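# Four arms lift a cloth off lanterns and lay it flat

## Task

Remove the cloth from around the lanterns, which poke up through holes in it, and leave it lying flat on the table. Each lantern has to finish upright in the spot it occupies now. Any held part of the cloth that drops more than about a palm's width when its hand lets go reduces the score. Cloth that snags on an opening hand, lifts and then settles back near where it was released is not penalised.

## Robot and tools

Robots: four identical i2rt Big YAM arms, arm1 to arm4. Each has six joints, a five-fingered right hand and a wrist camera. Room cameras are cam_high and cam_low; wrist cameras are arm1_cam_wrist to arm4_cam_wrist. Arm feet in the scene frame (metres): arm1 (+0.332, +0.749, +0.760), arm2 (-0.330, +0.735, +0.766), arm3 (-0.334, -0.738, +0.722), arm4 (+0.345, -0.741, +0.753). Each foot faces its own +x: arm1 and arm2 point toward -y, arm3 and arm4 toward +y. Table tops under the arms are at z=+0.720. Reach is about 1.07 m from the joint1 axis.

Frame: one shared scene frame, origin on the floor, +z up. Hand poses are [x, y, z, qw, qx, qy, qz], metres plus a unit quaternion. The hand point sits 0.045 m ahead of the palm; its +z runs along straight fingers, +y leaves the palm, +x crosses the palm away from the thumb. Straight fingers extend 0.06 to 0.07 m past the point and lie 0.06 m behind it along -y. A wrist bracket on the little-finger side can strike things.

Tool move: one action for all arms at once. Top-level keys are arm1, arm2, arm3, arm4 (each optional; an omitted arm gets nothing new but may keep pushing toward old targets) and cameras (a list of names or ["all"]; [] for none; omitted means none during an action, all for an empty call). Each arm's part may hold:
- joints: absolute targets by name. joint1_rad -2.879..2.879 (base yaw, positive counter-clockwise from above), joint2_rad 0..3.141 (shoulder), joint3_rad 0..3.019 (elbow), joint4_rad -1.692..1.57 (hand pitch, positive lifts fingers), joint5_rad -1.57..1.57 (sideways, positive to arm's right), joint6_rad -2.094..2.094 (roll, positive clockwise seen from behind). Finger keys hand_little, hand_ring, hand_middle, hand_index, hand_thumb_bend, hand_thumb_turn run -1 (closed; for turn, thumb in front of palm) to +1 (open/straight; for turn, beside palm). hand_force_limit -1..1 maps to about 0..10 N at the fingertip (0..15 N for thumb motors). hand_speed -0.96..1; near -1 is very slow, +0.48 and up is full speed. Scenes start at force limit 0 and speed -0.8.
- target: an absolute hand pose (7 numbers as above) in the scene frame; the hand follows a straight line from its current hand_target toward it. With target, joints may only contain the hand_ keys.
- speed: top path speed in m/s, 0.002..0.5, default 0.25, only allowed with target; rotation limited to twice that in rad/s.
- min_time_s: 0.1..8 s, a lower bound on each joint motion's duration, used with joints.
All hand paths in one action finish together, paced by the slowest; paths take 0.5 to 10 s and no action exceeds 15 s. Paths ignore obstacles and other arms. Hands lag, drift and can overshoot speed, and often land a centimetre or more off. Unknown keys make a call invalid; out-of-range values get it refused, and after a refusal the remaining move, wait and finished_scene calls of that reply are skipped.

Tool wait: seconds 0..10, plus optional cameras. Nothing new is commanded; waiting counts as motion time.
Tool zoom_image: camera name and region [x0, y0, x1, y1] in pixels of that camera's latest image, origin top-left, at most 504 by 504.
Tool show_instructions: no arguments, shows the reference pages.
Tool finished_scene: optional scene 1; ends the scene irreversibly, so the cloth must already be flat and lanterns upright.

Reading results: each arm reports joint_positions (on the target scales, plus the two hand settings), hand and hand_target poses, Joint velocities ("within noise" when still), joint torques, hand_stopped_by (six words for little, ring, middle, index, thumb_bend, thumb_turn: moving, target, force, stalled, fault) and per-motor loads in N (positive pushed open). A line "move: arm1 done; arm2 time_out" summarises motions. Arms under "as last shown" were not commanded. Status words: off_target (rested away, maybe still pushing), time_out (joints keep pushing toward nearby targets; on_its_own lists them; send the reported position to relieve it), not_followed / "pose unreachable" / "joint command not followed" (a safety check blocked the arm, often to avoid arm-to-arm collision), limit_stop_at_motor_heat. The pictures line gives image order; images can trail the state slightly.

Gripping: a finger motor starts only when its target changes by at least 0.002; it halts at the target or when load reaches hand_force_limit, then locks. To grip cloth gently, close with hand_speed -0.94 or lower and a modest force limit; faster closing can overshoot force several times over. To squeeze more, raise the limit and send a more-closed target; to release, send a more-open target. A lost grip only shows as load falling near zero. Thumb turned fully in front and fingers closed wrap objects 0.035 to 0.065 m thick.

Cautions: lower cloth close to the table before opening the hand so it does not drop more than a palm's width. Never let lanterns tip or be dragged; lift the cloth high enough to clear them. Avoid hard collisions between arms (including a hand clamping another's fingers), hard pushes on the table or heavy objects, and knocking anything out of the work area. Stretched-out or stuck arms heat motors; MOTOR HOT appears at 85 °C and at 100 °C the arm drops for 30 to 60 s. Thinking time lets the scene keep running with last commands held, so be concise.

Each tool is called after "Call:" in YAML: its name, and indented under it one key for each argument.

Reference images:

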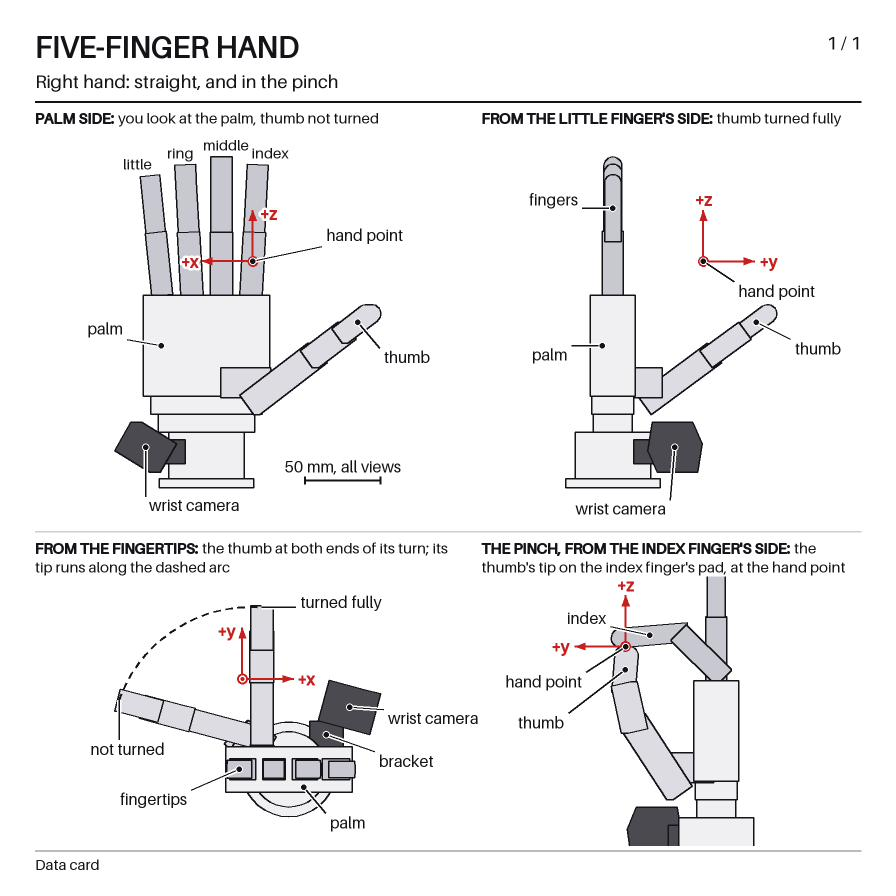

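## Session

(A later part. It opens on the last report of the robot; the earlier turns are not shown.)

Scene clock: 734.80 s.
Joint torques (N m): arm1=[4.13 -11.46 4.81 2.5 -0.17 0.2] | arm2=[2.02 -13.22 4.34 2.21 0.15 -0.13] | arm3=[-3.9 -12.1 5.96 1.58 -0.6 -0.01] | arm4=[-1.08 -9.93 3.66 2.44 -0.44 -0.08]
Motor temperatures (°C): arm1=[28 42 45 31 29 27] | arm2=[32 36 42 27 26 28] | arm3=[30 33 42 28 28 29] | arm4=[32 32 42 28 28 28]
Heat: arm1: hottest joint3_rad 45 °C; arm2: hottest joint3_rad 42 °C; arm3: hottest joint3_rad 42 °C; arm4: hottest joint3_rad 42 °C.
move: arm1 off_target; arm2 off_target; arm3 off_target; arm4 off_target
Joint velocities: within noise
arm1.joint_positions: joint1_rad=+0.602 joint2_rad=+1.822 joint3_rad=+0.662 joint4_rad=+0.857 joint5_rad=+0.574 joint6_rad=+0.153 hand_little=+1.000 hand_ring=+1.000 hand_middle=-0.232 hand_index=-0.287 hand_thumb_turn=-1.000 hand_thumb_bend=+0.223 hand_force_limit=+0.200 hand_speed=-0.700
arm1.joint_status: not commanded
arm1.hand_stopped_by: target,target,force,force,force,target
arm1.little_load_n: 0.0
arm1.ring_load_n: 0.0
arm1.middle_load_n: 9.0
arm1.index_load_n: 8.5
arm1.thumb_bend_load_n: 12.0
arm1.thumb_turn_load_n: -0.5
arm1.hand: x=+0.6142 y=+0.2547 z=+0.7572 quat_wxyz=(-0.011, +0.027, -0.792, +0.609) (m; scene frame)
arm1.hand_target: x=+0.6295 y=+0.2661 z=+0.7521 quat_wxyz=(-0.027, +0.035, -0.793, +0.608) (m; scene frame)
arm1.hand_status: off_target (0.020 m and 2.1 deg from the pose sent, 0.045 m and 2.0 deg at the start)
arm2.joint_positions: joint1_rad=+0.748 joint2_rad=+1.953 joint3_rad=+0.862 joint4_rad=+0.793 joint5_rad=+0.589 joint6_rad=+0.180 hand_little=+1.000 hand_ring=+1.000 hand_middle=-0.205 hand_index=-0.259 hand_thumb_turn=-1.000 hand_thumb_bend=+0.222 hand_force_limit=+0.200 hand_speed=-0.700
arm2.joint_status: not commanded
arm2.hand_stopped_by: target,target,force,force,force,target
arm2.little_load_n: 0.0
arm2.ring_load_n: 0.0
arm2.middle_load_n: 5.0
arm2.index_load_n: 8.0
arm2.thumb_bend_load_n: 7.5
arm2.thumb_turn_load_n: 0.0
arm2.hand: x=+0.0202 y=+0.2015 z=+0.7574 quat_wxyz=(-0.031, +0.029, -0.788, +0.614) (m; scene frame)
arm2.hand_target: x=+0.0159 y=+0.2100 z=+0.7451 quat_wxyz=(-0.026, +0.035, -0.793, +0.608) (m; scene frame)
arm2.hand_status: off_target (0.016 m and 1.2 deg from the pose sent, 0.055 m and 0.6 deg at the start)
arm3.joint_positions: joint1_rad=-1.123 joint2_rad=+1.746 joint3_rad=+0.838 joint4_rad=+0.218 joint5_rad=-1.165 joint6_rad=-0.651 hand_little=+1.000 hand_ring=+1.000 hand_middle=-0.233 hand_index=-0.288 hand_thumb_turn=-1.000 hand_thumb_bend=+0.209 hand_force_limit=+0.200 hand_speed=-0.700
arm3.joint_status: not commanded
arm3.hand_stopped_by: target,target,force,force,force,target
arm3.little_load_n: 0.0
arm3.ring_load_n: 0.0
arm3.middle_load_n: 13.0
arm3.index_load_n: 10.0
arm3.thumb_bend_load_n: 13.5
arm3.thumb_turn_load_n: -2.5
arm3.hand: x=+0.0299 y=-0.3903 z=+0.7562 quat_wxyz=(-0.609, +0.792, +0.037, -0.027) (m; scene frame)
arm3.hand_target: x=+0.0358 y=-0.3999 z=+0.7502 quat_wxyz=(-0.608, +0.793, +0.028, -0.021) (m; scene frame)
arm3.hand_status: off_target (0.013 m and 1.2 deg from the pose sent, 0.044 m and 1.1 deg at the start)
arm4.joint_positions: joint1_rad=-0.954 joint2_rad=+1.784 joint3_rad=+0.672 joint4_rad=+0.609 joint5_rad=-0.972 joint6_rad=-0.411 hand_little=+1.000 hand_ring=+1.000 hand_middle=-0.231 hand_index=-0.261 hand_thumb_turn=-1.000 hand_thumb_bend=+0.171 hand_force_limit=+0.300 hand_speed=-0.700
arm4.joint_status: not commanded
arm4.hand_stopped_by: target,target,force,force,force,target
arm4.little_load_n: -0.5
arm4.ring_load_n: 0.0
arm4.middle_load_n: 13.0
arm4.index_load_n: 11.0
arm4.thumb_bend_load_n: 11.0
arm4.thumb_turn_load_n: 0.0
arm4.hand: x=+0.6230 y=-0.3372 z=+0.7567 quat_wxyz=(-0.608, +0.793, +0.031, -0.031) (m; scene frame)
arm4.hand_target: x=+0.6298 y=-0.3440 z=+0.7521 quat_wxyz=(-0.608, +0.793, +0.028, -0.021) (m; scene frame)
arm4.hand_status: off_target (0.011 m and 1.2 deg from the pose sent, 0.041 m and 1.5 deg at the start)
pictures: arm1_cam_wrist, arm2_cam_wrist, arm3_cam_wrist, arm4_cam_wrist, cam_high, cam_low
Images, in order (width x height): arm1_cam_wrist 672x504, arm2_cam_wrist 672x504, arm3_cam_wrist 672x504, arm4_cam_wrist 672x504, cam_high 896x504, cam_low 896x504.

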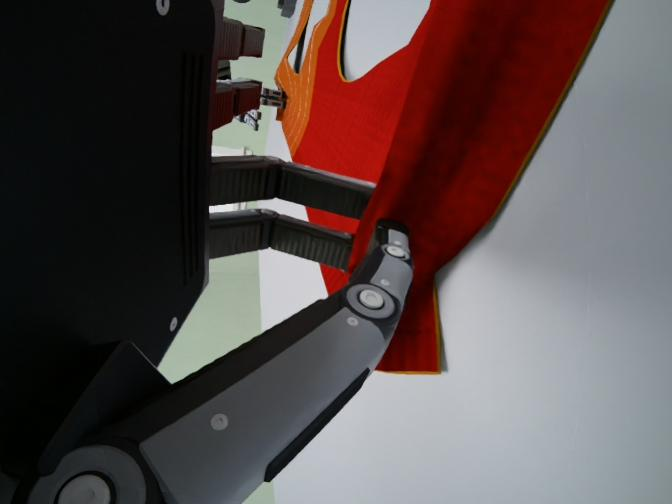

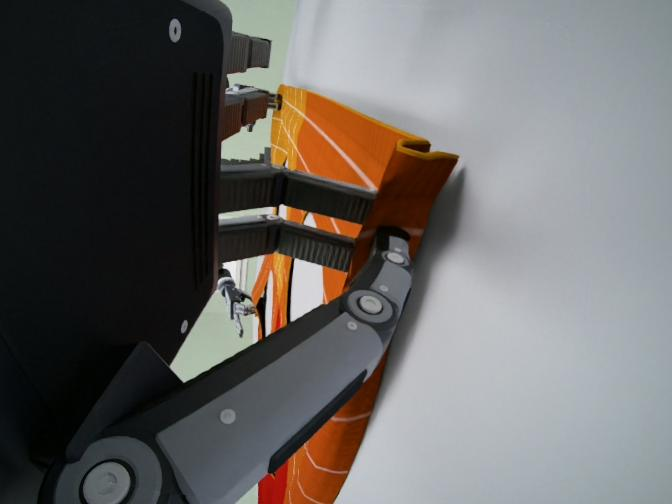

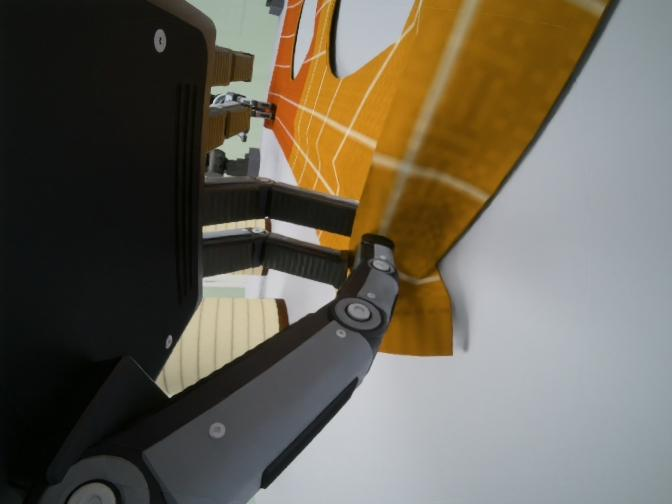

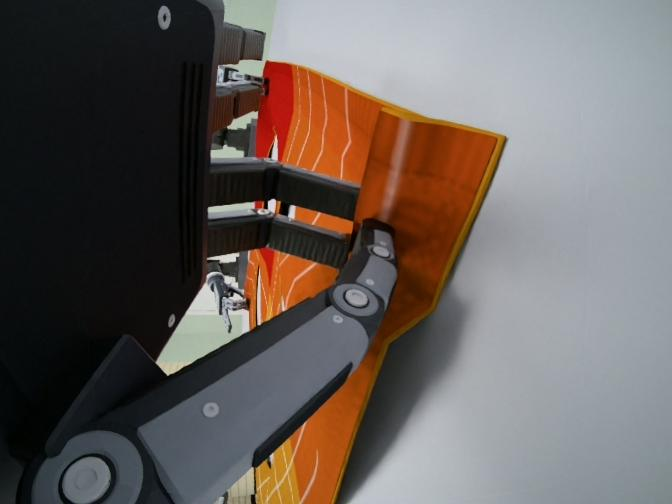

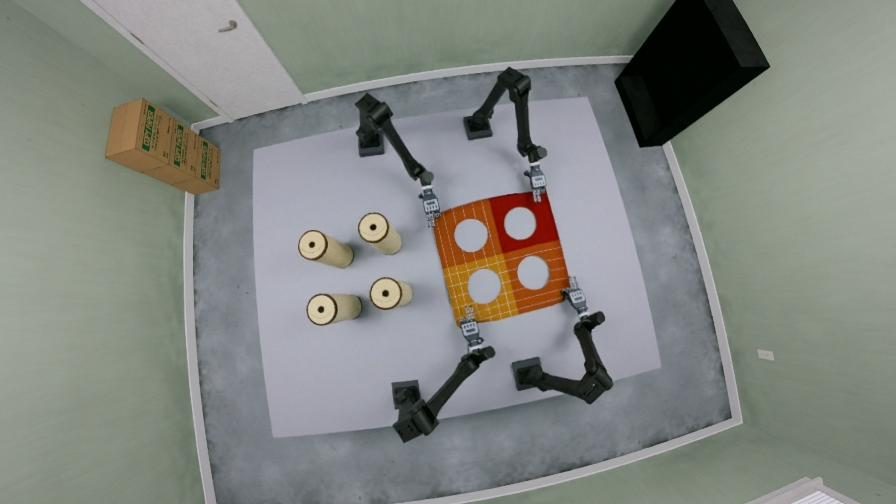

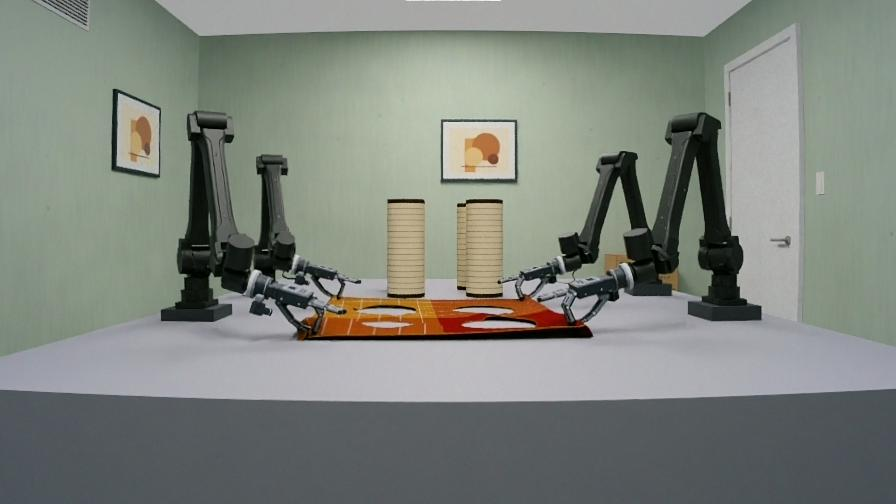

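Call:
move:
  arm1: {"target": [0.632, 0.274, 0.728, 0.0266, -0.0346, 0.7926, -0.6082], "speed": 0.05}
  arm2: {"target": [0.016, 0.216, 0.722, 0.0266, -0.0346, 0.7926, -0.6082], "speed": 0.05}
  arm3: {"target": [0.034, -0.408, 0.722, 0.6084, -0.7929, -0.0277, 0.0213], "speed": 0.05}
  arm4: {"target": [0.634, -0.350, 0.728, 0.6084, -0.7929, -0.0277, 0.0213], "speed": 0.05}
  cameras: ["all"]

Call:
zoom_image:
  camera: "cam_high"
  region: [400, 160, 640, 360]

Call:
zoom_image:
  camera: "cam_low"
  region: [240, 220, 640, 360]

Scene clock: 741.07 s.
Joint torques (N m): arm1=[4.72 -11.16 3.52 2.41 -0.35 0.16] | arm2=[2.61 -12.45 3.3 1.84 0.19 -0.18] | arm3=[-4.31 -11.05 4.79 1.39 -0.34 -0.08] | arm4=[-1.32 -7.59 3.32 1.94 0.21 -0.2]
Motor temperatures (°C): arm1=[28 41 45 31 29 27] | arm2=[32 36 41 27 26 28] | arm3=[30 33 41 28 28 29] | arm4=[32 32 42 28 28 28]
Heat: arm1: hottest joint3_rad 45 °C; arm2: hottest joint3_rad 41 °C; arm3: hottest joint3_rad 41 °C; arm4: hottest joint3_rad 42 °C.
move: arm1 off_target; arm2 off_target; arm3 off_target; arm4 off_target
Joint velocities: within noise
arm1.joint_positions: joint1_rad=+0.613 joint2_rad=+1.887 joint3_rad=+0.659 joint4_rad=+0.943 joint5_rad=+0.593 joint6_rad=+0.156 hand_little=+1.000 hand_ring=+1.000 hand_middle=-0.232 hand_index=-0.287 hand_thumb_turn=-1.000 hand_thumb_bend=+0.223 hand_force_limit=+0.200 hand_speed=-0.700
arm1.joint_status: not commanded
arm1.hand_stopped_by: target,target,force,force,force,target
arm1.little_load_n: 0.0
arm1.ring_load_n: 0.0
arm1.middle_load_n: 9.5
arm1.index_load_n: 9.0
arm1.thumb_bend_load_n: 12.0
arm1.thumb_turn_load_n: -0.5
arm1.hand: x=+0.6167 y=+0.2568 z=+0.7409 quat_wxyz=(-0.012, +0.021, -0.787, +0.616) (m; scene frame)
arm1.hand_target: x=+0.6312 y=+0.2740 z=+0.7285 quat_wxyz=(-0.027, +0.035, -0.793, +0.608) (m; scene frame)
arm1.hand_status: off_target (0.026 m and 2.5 deg from the pose sent, 0.039 m and 2.1 deg at the start)
arm2.joint_positions: joint1_rad=+0.748 joint2_rad=+1.999 joint3_rad=+0.861 joint4_rad=+0.866 joint5_rad=+0.595 joint6_rad=+0.186 hand_little=+1.000 hand_ring=+1.000 hand_middle=-0.205 hand_index=-0.259 hand_thumb_turn=-1.000 hand_thumb_bend=+0.222 hand_force_limit=+0.200 hand_speed=-0.700
arm2.joint_status: not commanded
arm2.hand_stopped_by: target,target,force,force,force,target
arm2.little_load_n: -0.5
arm2.ring_load_n: 0.0
arm2.middle_load_n: 5.5
arm2.index_load_n: 8.0
arm2.thumb_bend_load_n: 7.5
arm2.thumb_turn_load_n: -0.5
arm2.hand: x=+0.0207 y=+0.1996 z=+0.7464 quat_wxyz=(-0.037, +0.020, -0.781, +0.623) (m; scene frame)
arm2.hand_target: x=+0.0156 y=+0.2160 z=+0.7227 quat_wxyz=(-0.027, +0.035, -0.793, +0.608) (m; scene frame)
arm2.hand_status: off_target (0.030 m and 2.9 deg from the pose sent, 0.039 m and 1.2 deg at the start)
arm3.joint_positions: joint1_rad=-1.132 joint2_rad=+1.791 joint3_rad=+0.827 joint4_rad=+0.283 joint5_rad=-1.182 joint6_rad=-0.669 hand_little=+1.000 hand_ring=+1.000 hand_middle=-0.233 hand_index=-0.288 hand_thumb_turn=-1.000 hand_thumb_bend=+0.209 hand_force_limit=+0.200 hand_speed=-0.700
arm3.joint_status: not commanded
arm3.hand_stopped_by: target,target,force,force,force,target
arm3.little_load_n: 0.0
arm3.ring_load_n: 0.0
arm3.middle_load_n: 13.5
arm3.index_load_n: 10.5
arm3.thumb_bend_load_n: 12.5
arm3.thumb_turn_load_n: -2.5
arm3.hand: x=+0.0316 y=-0.3934 z=+0.7392 quat_wxyz=(-0.614, +0.788, +0.047, -0.021) (m; scene frame)
arm3.hand_target: x=+0.0333 y=-0.4077 z=+0.7226 quat_wxyz=(-0.608, +0.793, +0.028, -0.021) (m; scene frame)
arm3.hand_status: off_target (0.023 m and 2.4 deg from the pose sent, 0.039 m and 1.2 deg at the start)
arm4.joint_positions: joint1_rad=-0.969 joint2_rad=+1.825 joint3_rad=+0.672 joint4_rad=+0.682 joint5_rad=-1.004 joint6_rad=-0.415 hand_little=+1.000 hand_ring=+1.000 hand_middle=-0.231 hand_index=-0.261 hand_thumb_turn=-1.000 hand_thumb_bend=+0.171 hand_force_limit=+0.300 hand_speed=-0.700
arm4.joint_status: not commanded
arm4.hand_stopped_by: target,target,force,force,force,target
arm4.little_load_n: 0.0
arm4.ring_load_n: 0.0
arm4.middle_load_n: 12.5
arm4.index_load_n: 11.5
arm4.thumb_bend_load_n: 10.5
arm4.thumb_turn_load_n: 0.5
arm4.hand: x=+0.6270 y=-0.3383 z=+0.7499 quat_wxyz=(-0.619, +0.784, +0.044, -0.027) (m; scene frame)
arm4.hand_target: x=+0.6330 y=-0.3504 z=+0.7289 quat_wxyz=(-0.608, +0.793, +0.028, -0.022) (m; scene frame)
arm4.hand_status: off_target (0.026 m and 2.5 deg from the pose sent, 0.033 m and 1.2 deg at the start)
pictures: arm1_cam_wrist, arm2_cam_wrist, arm3_cam_wrist, arm4_cam_wrist, cam_high, cam_low
Images, in order (width x height): arm1_cam_wrist 672x504, arm2_cam_wrist 672x504, arm3_cam_wrist 672x504, arm4_cam_wrist 672x504, cam_high 896x504, cam_low 896x504.

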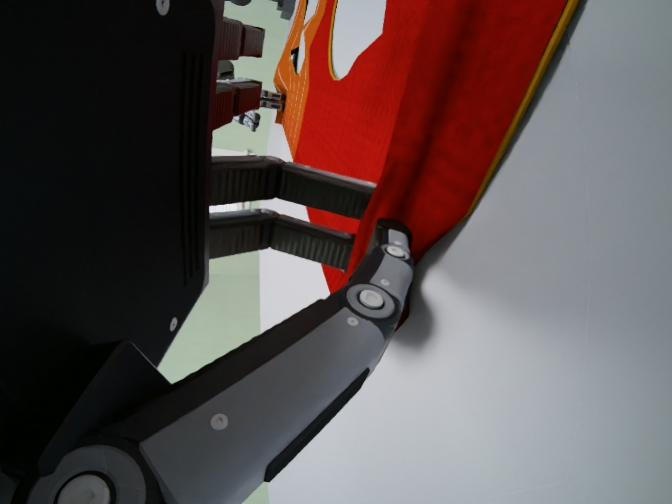

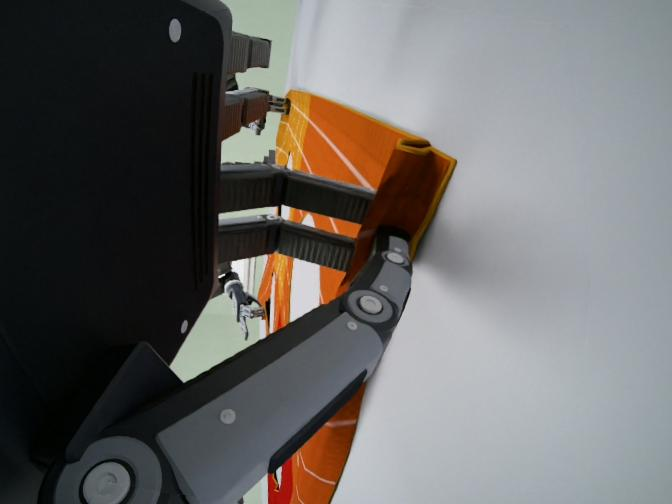

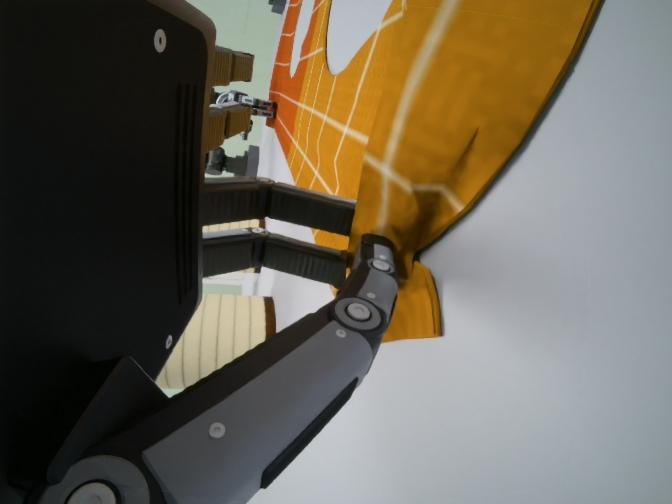

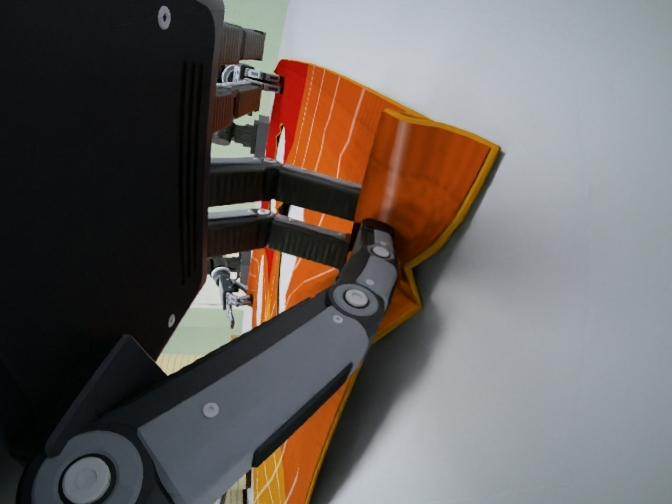

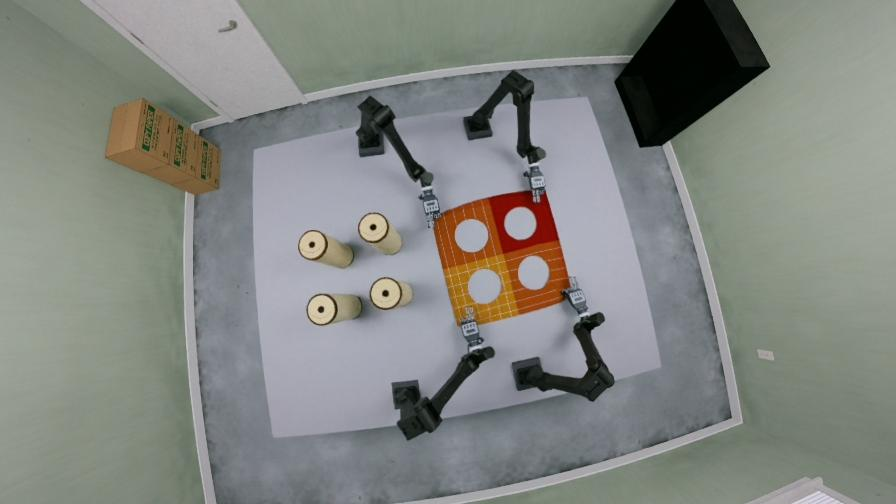

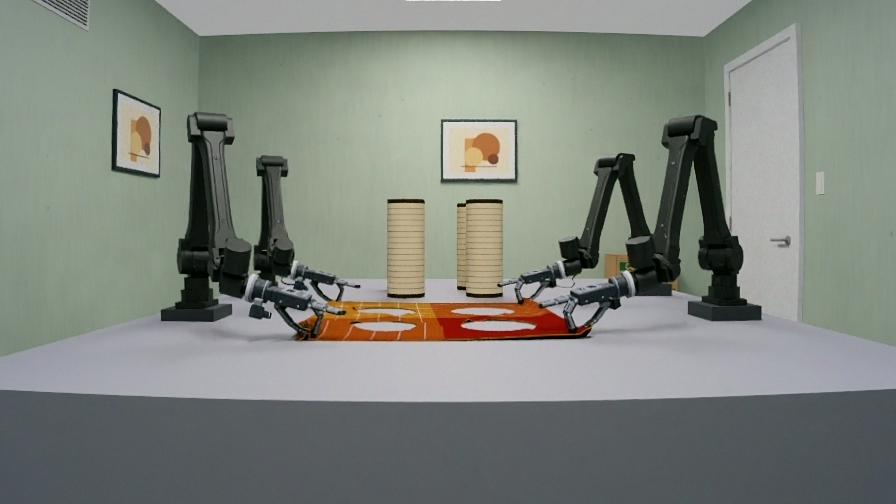

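Scaled by 2.100 from the camera's 896x504 image, which has a finer 1280x720 frame.

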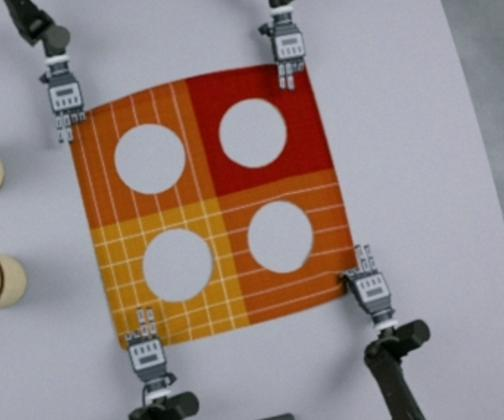

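Scaled by 1.260 from the camera's 896x504 image, which has a finer 1280x720 frame.

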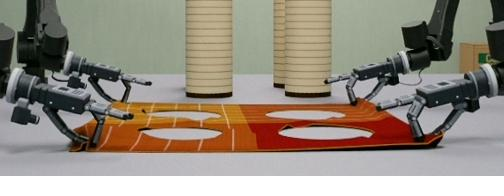

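Call:
move:
  arm1: {"joints": {"hand_speed": -0.3, "hand_index": 0.3, "hand_middle": 0.3, "hand_thumb_bend": 0.5}}
  arm2: {"joints": {"hand_speed": -0.3, "hand_index": 0.3, "hand_middle": 0.3, "hand_thumb_bend": 0.5}}
  arm3: {"joints": {"hand_speed": -0.3, "hand_index": 0.3, "hand_middle": 0.3, "hand_thumb_bend": 0.5}}
  arm4: {"joints": {"hand_speed": -0.3, "hand_index": 0.3, "hand_middle": 0.3, "hand_thumb_bend": 0.5}}
  cameras: ["arm1_cam_wrist", "arm2_cam_wrist", "arm3_cam_wrist", "arm4_cam_wrist"]

Scene clock: 749.57 s.
Joint torques (N m): arm1=[3.96 -10.99 3.9 1.43 -0.33 0.14] | arm2=[2.43 -11.93 3.73 1.11 -0.06 -0.18] | arm3=[-3.14 -10.29 5.31 0.98 0.31 -0.08] | arm4=[-0.32 -7.41 3.15 1.28 0.65 -0.21]
Motor temperatures (°C): arm1=[28 41 43 31 29 27] | arm2=[32 36 40 27 26 28] | arm3=[30 33 40 28 28 29] | arm4=[32 31 41 28 28 28]
Heat: arm1: hottest joint3_rad 43 °C; arm2: hottest joint3_rad 40 °C; arm3: hottest joint3_rad 40 °C; arm4: hottest joint3_rad 41 °C.
move: arm1 done; arm2 done; arm3 done; arm4 done
Joint velocities: within noise
arm1.joint_positions: joint1_rad=+0.628 joint2_rad=+1.887 joint3_rad=+0.654 joint4_rad=+0.967 joint5_rad=+0.592 joint6_rad=+0.162 hand_little=+1.000 hand_ring=+1.000 hand_middle=+0.300 hand_index=+0.300 hand_thumb_turn=-1.000 hand_thumb_bend=+0.496 hand_force_limit=+0.200 hand_speed=-0.300
arm1.joint_status: all done
arm1.hand_stopped_by: target,target,target,target,target,target
arm1.little_load_n: 0.0
arm1.ring_load_n: 0.0
arm1.middle_load_n: 0.0
arm1.index_load_n: 0.0
arm1.thumb_bend_load_n: -6.0
arm1.thumb_turn_load_n: -2.0
arm1.hand: x=+0.6249 y=+0.2604 z=+0.7451 quat_wxyz=(-0.023, +0.021, -0.782, +0.622) (m; scene frame)
arm1.hand_target: x=+0.6313 y=+0.2741 z=+0.7284 quat_wxyz=(-0.027, +0.035, -0.793, +0.608) (m; scene frame)
arm1.hand_status: not commanded
arm2.joint_positions: joint1_rad=+0.750 joint2_rad=+1.992 joint3_rad=+0.857 joint4_rad=+0.885 joint5_rad=+0.601 joint6_rad=+0.187 hand_little=+1.000 hand_ring=+1.000 hand_middle=+0.300 hand_index=+0.300 hand_thumb_turn=-1.000 hand_thumb_bend=+0.496 hand_force_limit=+0.200 hand_speed=-0.300
arm2.joint_status: all done
arm2.hand_stopped_by: target,target,target,target,target,target
arm2.little_load_n: 0.0
arm2.ring_load_n: 0.0
arm2.middle_load_n: 0.0
arm2.index_load_n: 0.0
arm2.thumb_bend_load_n: -6.0
arm2.thumb_turn_load_n: -1.0
arm2.hand: x=+0.0210 y=+0.1989 z=+0.7532 quat_wxyz=(-0.040, +0.015, -0.776, +0.630) (m; scene frame)
arm2.hand_target: x=+0.0155 y=+0.2160 z=+0.7227 quat_wxyz=(-0.027, +0.035, -0.793, +0.608) (m; scene frame)
arm2.hand_status: not commanded
arm3.joint_positions: joint1_rad=-1.146 joint2_rad=+1.785 joint3_rad=+0.821 joint4_rad=+0.294 joint5_rad=-1.199 joint6_rad=-0.668 hand_little=+1.000 hand_ring=+1.000 hand_middle=+0.300 hand_index=+0.300 hand_thumb_turn=-1.000 hand_thumb_bend=+0.494 hand_force_limit=+0.200 hand_speed=-0.300
arm3.joint_status: all done
arm3.hand_stopped_by: target,target,target,target,target,target
arm3.little_load_n: -0.5
arm3.ring_load_n: 0.0
arm3.middle_load_n: 0.0
arm3.index_load_n: 0.0
arm3.thumb_bend_load_n: -9.5
arm3.thumb_turn_load_n: -1.5
arm3.hand: x=+0.0331 y=-0.3982 z=+0.7429 quat_wxyz=(-0.619, +0.783, +0.048, -0.018) (m; scene frame)
arm3.hand_target: x=+0.0332 y=-0.4078 z=+0.7226 quat_wxyz=(-0.608, +0.793, +0.028, -0.021) (m; scene frame)
arm3.hand_status: not commanded
arm4.joint_positions: joint1_rad=-0.981 joint2_rad=+1.821 joint3_rad=+0.675 joint4_rad=+0.701 joint5_rad=-1.014 joint6_rad=-0.414 hand_little=+1.000 hand_ring=+1.000 hand_middle=+0.300 hand_index=+0.300 hand_thumb_turn=-1.000 hand_thumb_bend=+0.493 hand_force_limit=+0.300 hand_speed=-0.300
arm4.joint_status: all done
arm4.hand_stopped_by: target,target,target,target,target,target
arm4.little_load_n: 0.0
arm4.ring_load_n: 0.0
arm4.middle_load_n: 0.0
arm4.index_load_n: -0.5
arm4.thumb_bend_load_n: -12.0
arm4.thumb_turn_load_n: 0.5
arm4.hand: x=+0.6341 y=-0.3391 z=+0.7560 quat_wxyz=(-0.626, +0.778, +0.049, -0.018) (m; scene frame)
arm4.hand_target: x=+0.6330 y=-0.3503 z=+0.7289 quat_wxyz=(-0.608, +0.793, +0.028, -0.022) (m; scene frame)
arm4.hand_status: not commanded
pictures: arm1_cam_wrist, arm2_cam_wrist, arm3_cam_wrist, arm4_cam_wrist
Images, in order (width x height): arm1_cam_wrist 672x504, arm2_cam_wrist 672x504, arm3_cam_wrist 672x504, arm4_cam_wrist 672x504.

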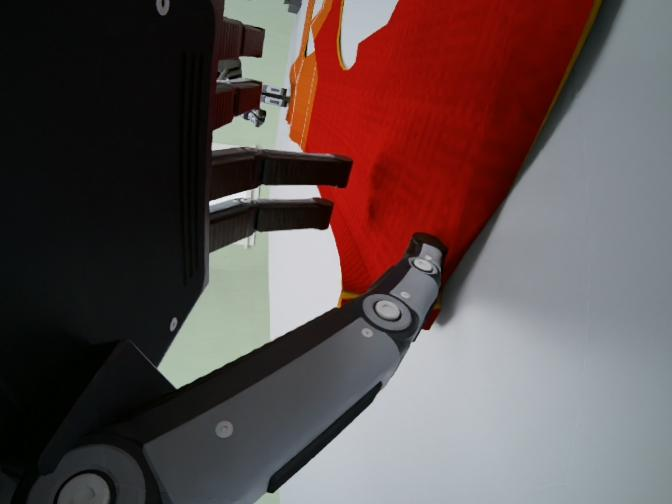

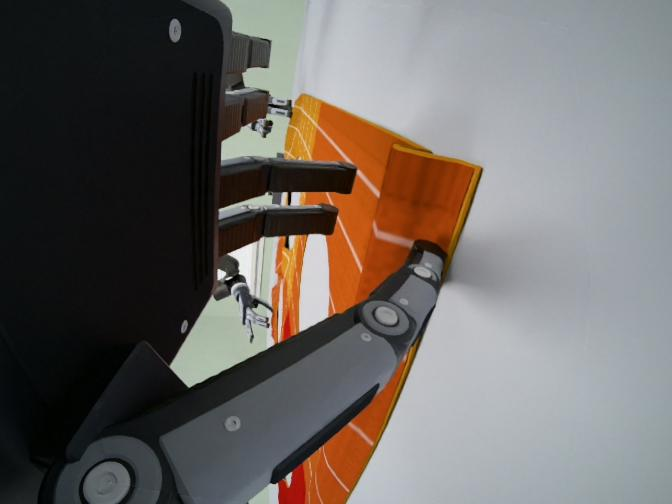

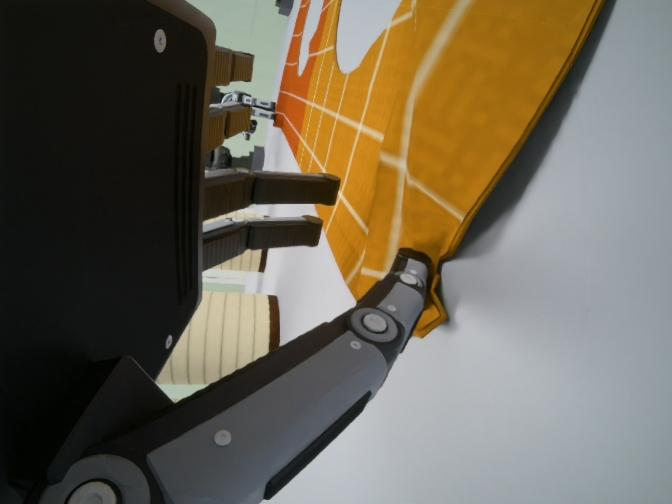

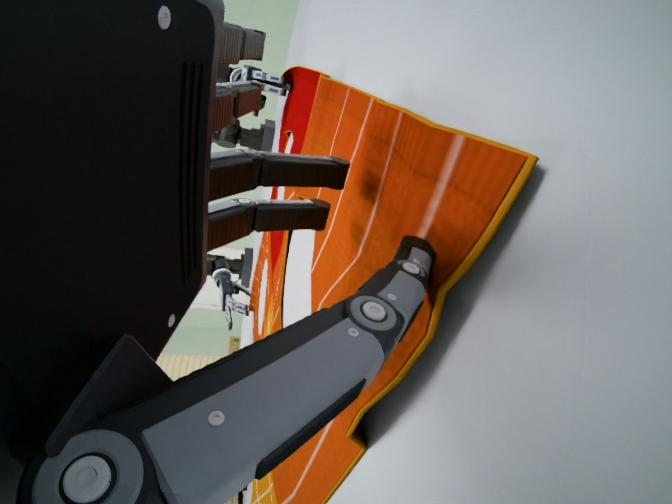

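Call:
move:
  arm1: {"target": [0.632, 0.274, 0.83, 0.0266, -0.0346, 0.7926, -0.6082], "speed": 0.12, "joints": {"hand_index": 0.6, "hand_middle": 0.6}}
  arm2: {"target": [0.016, 0.216, 0.83, 0.0266, -0.0346, 0.7926, -0.6082], "speed": 0.12, "joints": {"hand_index": 0.6, "hand_middle": 0.6}}
  arm3: {"target": [0.034, -0.408, 0.83, 0.6084, -0.7929, -0.0277, 0.0213], "speed": 0.12, "joints": {"hand_index": 0.6, "hand_middle": 0.6}}
  arm4: {"target": [0.634, -0.350, 0.83, 0.6084, -0.7929, -0.0277, 0.0213], "speed": 0.12, "joints": {"hand_index": 0.6, "hand_middle": 0.6}}
  cameras: ["all"]

Call:
zoom_image:
  camera: "cam_high"
  region: [400, 160, 640, 360]

Call:
zoom_image:
  camera: "cam_low"
  region: [240, 220, 640, 360]

Scene clock: 756.27 s.
Joint torques (N m): arm1=[2.9 -12.63 8.9 1.62 0.03 0.12] | arm2=[2.43 -13.33 8.36 1.39 0.13 -0.17] | arm3=[-2.84 -12.69 10.96 0.81 -0.54 -0.08] | arm4=[-0.15 -10.46 7.56 1.37 -0.39 -0.06]
Motor temperatures (°C): arm1=[28 41 42 31 29 27] | arm2=[32 36 39 27 26 28] | arm3=[30 33 40 28 28 29] | arm4=[32 31 40 28 28 28]
Heat: arm1: hottest joint3_rad 42 °C; arm2: hottest joint3_rad 39 °C; arm3: hottest joint3_rad 40 °C; arm4: hottest joint3_rad 40 °C.
move: arm1 off_target; arm2 done; arm3 off_target; arm4 off_target
Joint velocities: within noise
arm1.joint_positions: joint1_rad=+0.636 joint2_rad=+1.606 joint3_rad=+0.644 joint4_rad=+0.626 joint5_rad=+0.586 joint6_rad=+0.166 hand_little=+1.000 hand_ring=+1.000 hand_middle=+0.600 hand_index=+0.600 hand_thumb_turn=-1.000 hand_thumb_bend=+0.497 hand_force_limit=+0.200 hand_speed=-0.300
arm1.joint_status: all done
arm1.hand_stopped_by: target,target,target,target,target,target
arm1.little_load_n: 0.0
arm1.ring_load_n: 0.0
arm1.middle_load_n: 0.0
arm1.index_load_n: 0.0
arm1.thumb_bend_load_n: 0.0
arm1.thumb_turn_load_n: 0.0
arm1.hand: x=+0.6185 y=+0.2770 z=+0.8135 quat_wxyz=(-0.013, +0.037, -0.800, +0.599) (m; scene frame)
arm1.hand_target: x=+0.6318 y=+0.2744 z=+0.8300 quat_wxyz=(-0.027, +0.035, -0.793, +0.608) (m; scene frame)
arm1.hand_status: off_target (0.022 m and 2.1 deg from the pose sent, 0.086 m and 2.6 deg at the start)
arm2.joint_positions: joint1_rad=+0.751 joint2_rad=+1.745 joint3_rad=+0.833 joint4_rad=+0.584 joint5_rad=+0.598 joint6_rad=+0.187 hand_little=+1.000 hand_ring=+1.000 hand_middle=+0.600 hand_index=+0.600 hand_thumb_turn=-1.000 hand_thumb_bend=+0.498 hand_force_limit=+0.200 hand_speed=-0.300
arm2.joint_status: all done
arm2.hand_stopped_by: target,target,target,target,target,target
arm2.little_load_n: 0.0
arm2.ring_load_n: 0.0
arm2.middle_load_n: 0.0
arm2.index_load_n: 0.0
arm2.thumb_bend_load_n: 0.0
arm2.thumb_turn_load_n: 0.5
arm2.hand: x=+0.0084 y=+0.2158 z=+0.8229 quat_wxyz=(-0.023, +0.031, -0.795, +0.606) (m; scene frame)
arm2.hand_target: x=+0.0158 y=+0.2160 z=+0.8301 quat_wxyz=(-0.027, +0.034, -0.793, +0.608) (m; scene frame)
arm2.hand_status: done (0.010 m and 0.7 deg from the pose sent, 0.079 m and 4.2 deg at the start)
arm3.joint_positions: joint1_rad=-1.154 joint2_rad=+1.583 joint3_rad=+0.836 joint4_rad=-0.025 joint5_rad=-1.180 joint6_rad=-0.675 hand_little=+1.000 hand_ring=+1.000 hand_middle=+0.600 hand_index=+0.600 hand_thumb_turn=-1.000 hand_thumb_bend=+0.496 hand_force_limit=+0.200 hand_speed=-0.300
arm3.joint_status: all done
arm3.hand_stopped_by: target,target,target,target,target,target
arm3.little_load_n: 0.0
arm3.ring_load_n: 0.0
arm3.middle_load_n: 0.0
arm3.index_load_n: 0.0
arm3.thumb_bend_load_n: 0.0
arm3.thumb_turn_load_n: 0.0
arm3.hand: x=+0.0136 y=-0.4115 z=+0.8096 quat_wxyz=(-0.602, +0.797, +0.014, -0.045) (m; scene frame)
arm3.hand_target: x=+0.0330 y=-0.4085 z=+0.8303 quat_wxyz=(-0.608, +0.793, +0.028, -0.021) (m; scene frame)
arm3.hand_status: off_target (0.029 m and 3.3 deg from the pose sent, 0.088 m and 2.9 deg at the start)
arm4.joint_positions: joint1_rad=-0.982 joint2_rad=+1.581 joint3_rad=+0.670 joint4_rad=+0.366 joint5_rad=-0.988 joint6_rad=-0.424 hand_little=+1.000 hand_ring=+1.000 hand_middle=+0.600 hand_index=+0.600 hand_thumb_turn=-1.000 hand_thumb_bend=+0.495 hand_force_limit=+0.300 hand_speed=-0.300
arm4.joint_status: all done
arm4.hand_stopped_by: target,target,target,target,target,target
arm4.little_load_n: 0.0
arm4.ring_load_n: 0.0
arm4.middle_load_n: 0.0
arm4.index_load_n: 0.0
arm4.thumb_bend_load_n: 0.0
arm4.thumb_turn_load_n: 0.0
arm4.hand: x=+0.6184 y=-0.3547 z=+0.8152 quat_wxyz=(-0.601, +0.798, +0.019, -0.039) (m; scene frame)
arm4.hand_target: x=+0.6336 y=-0.3504 z=+0.8302 quat_wxyz=(-0.608, +0.793, +0.028, -0.021) (m; scene frame)
arm4.hand_status: off_target (0.022 m and 2.4 deg from the pose sent, 0.075 m and 3.6 deg at the start)
pictures: arm1_cam_wrist, arm2_cam_wrist, arm3_cam_wrist, arm4_cam_wrist, cam_high, cam_low
Images, in order (width x height): arm1_cam_wrist 672x504, arm2_cam_wrist 672x504, arm3_cam_wrist 672x504, arm4_cam_wrist 672x504, cam_high 896x504, cam_low 896x504.

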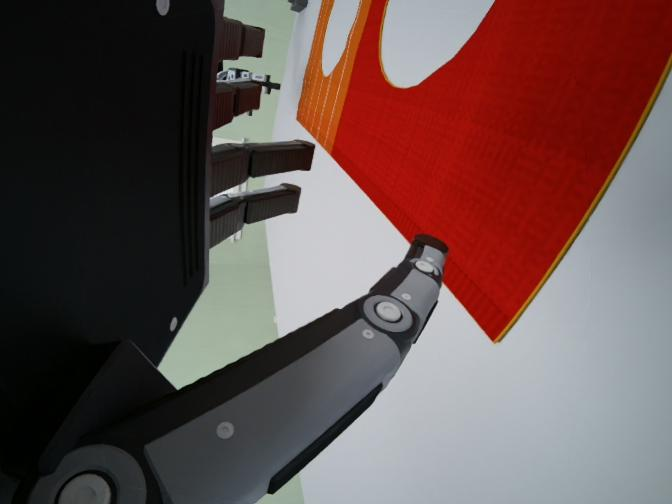

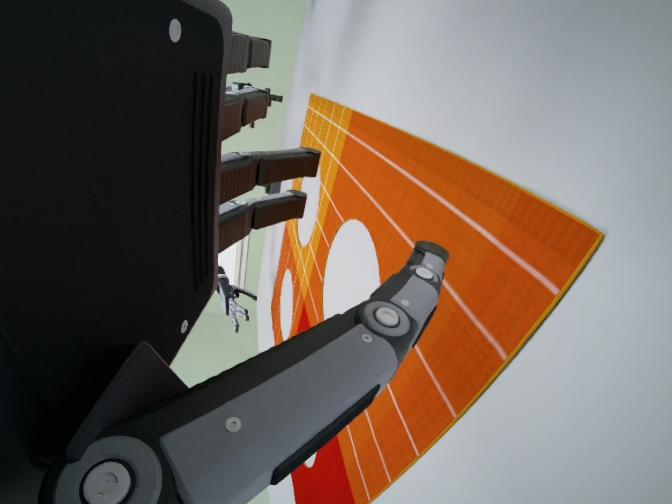

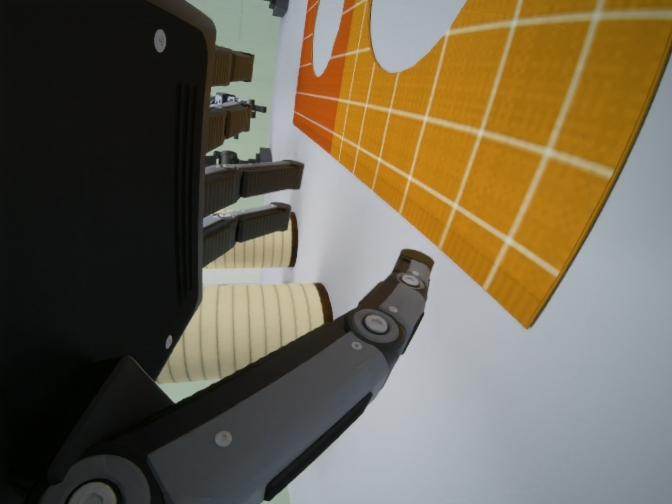

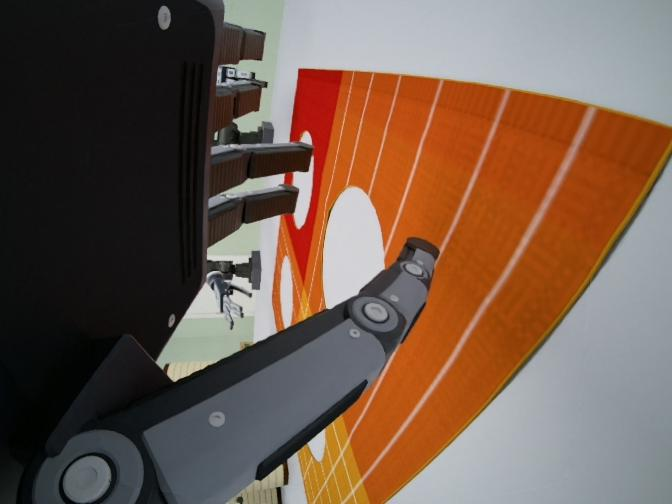

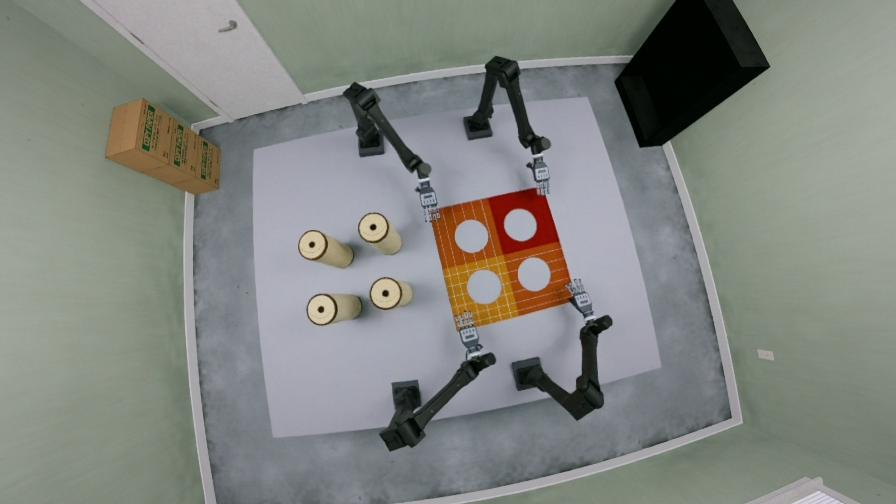

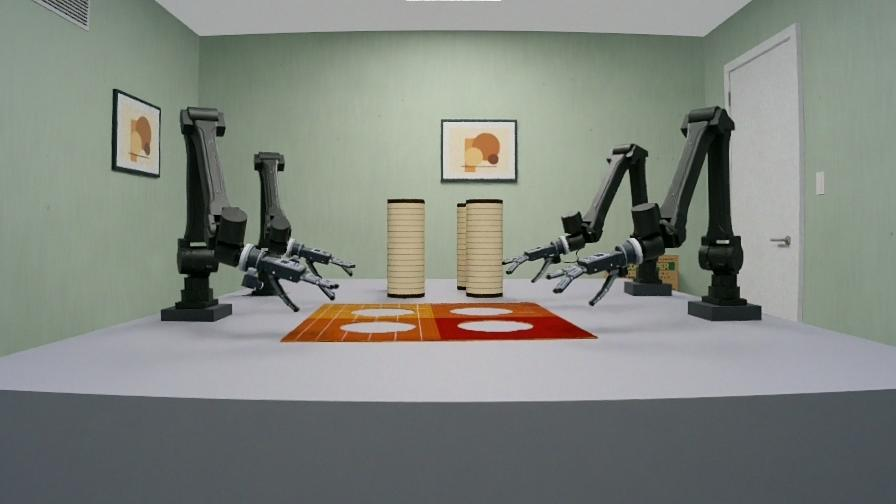

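Scaled by 2.100 from the camera's 896x504 image, which has a finer 1280x720 frame.

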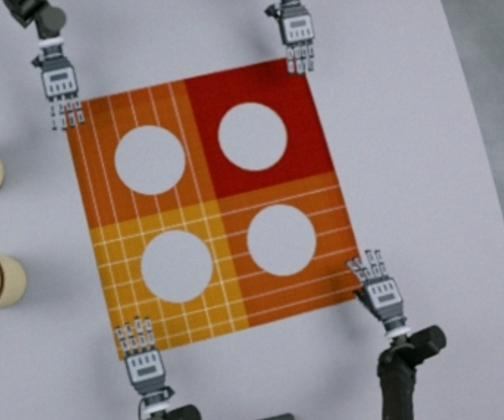

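Scaled by 1.260 from the camera's 896x504 image, which has a finer 1280x720 frame.

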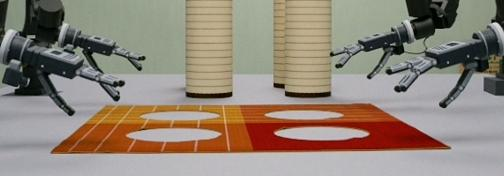

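Call:
zoom_image:
  camera: "cam_high"
  region: [240, 100, 580, 300]

Call:
zoom_image:
  camera: "cam_high"
  region: [240, 190, 580, 450]

Call:
zoom_image:
  camera: "cam_low"
  region: [320, 180, 580, 320]

Scaled by 1.482 from the camera's 896x504 image, which has a finer 1280x720 frame.

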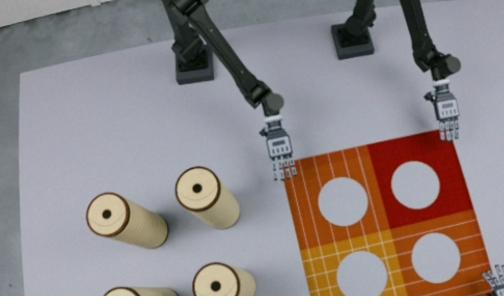

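Scaled by 1.482 from the camera's 896x504 image, which has a finer 1280x720 frame.

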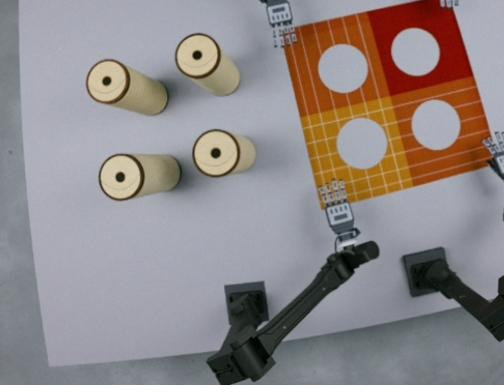

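Scaled by 1.938 from the camera's 896x504 image, which has a finer 1280x720 frame.

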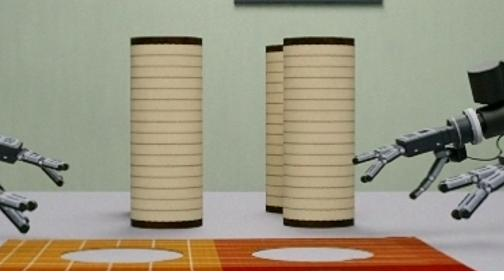

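Call:
finished_scene:
  scene: 1

The scene is finished: the task was done.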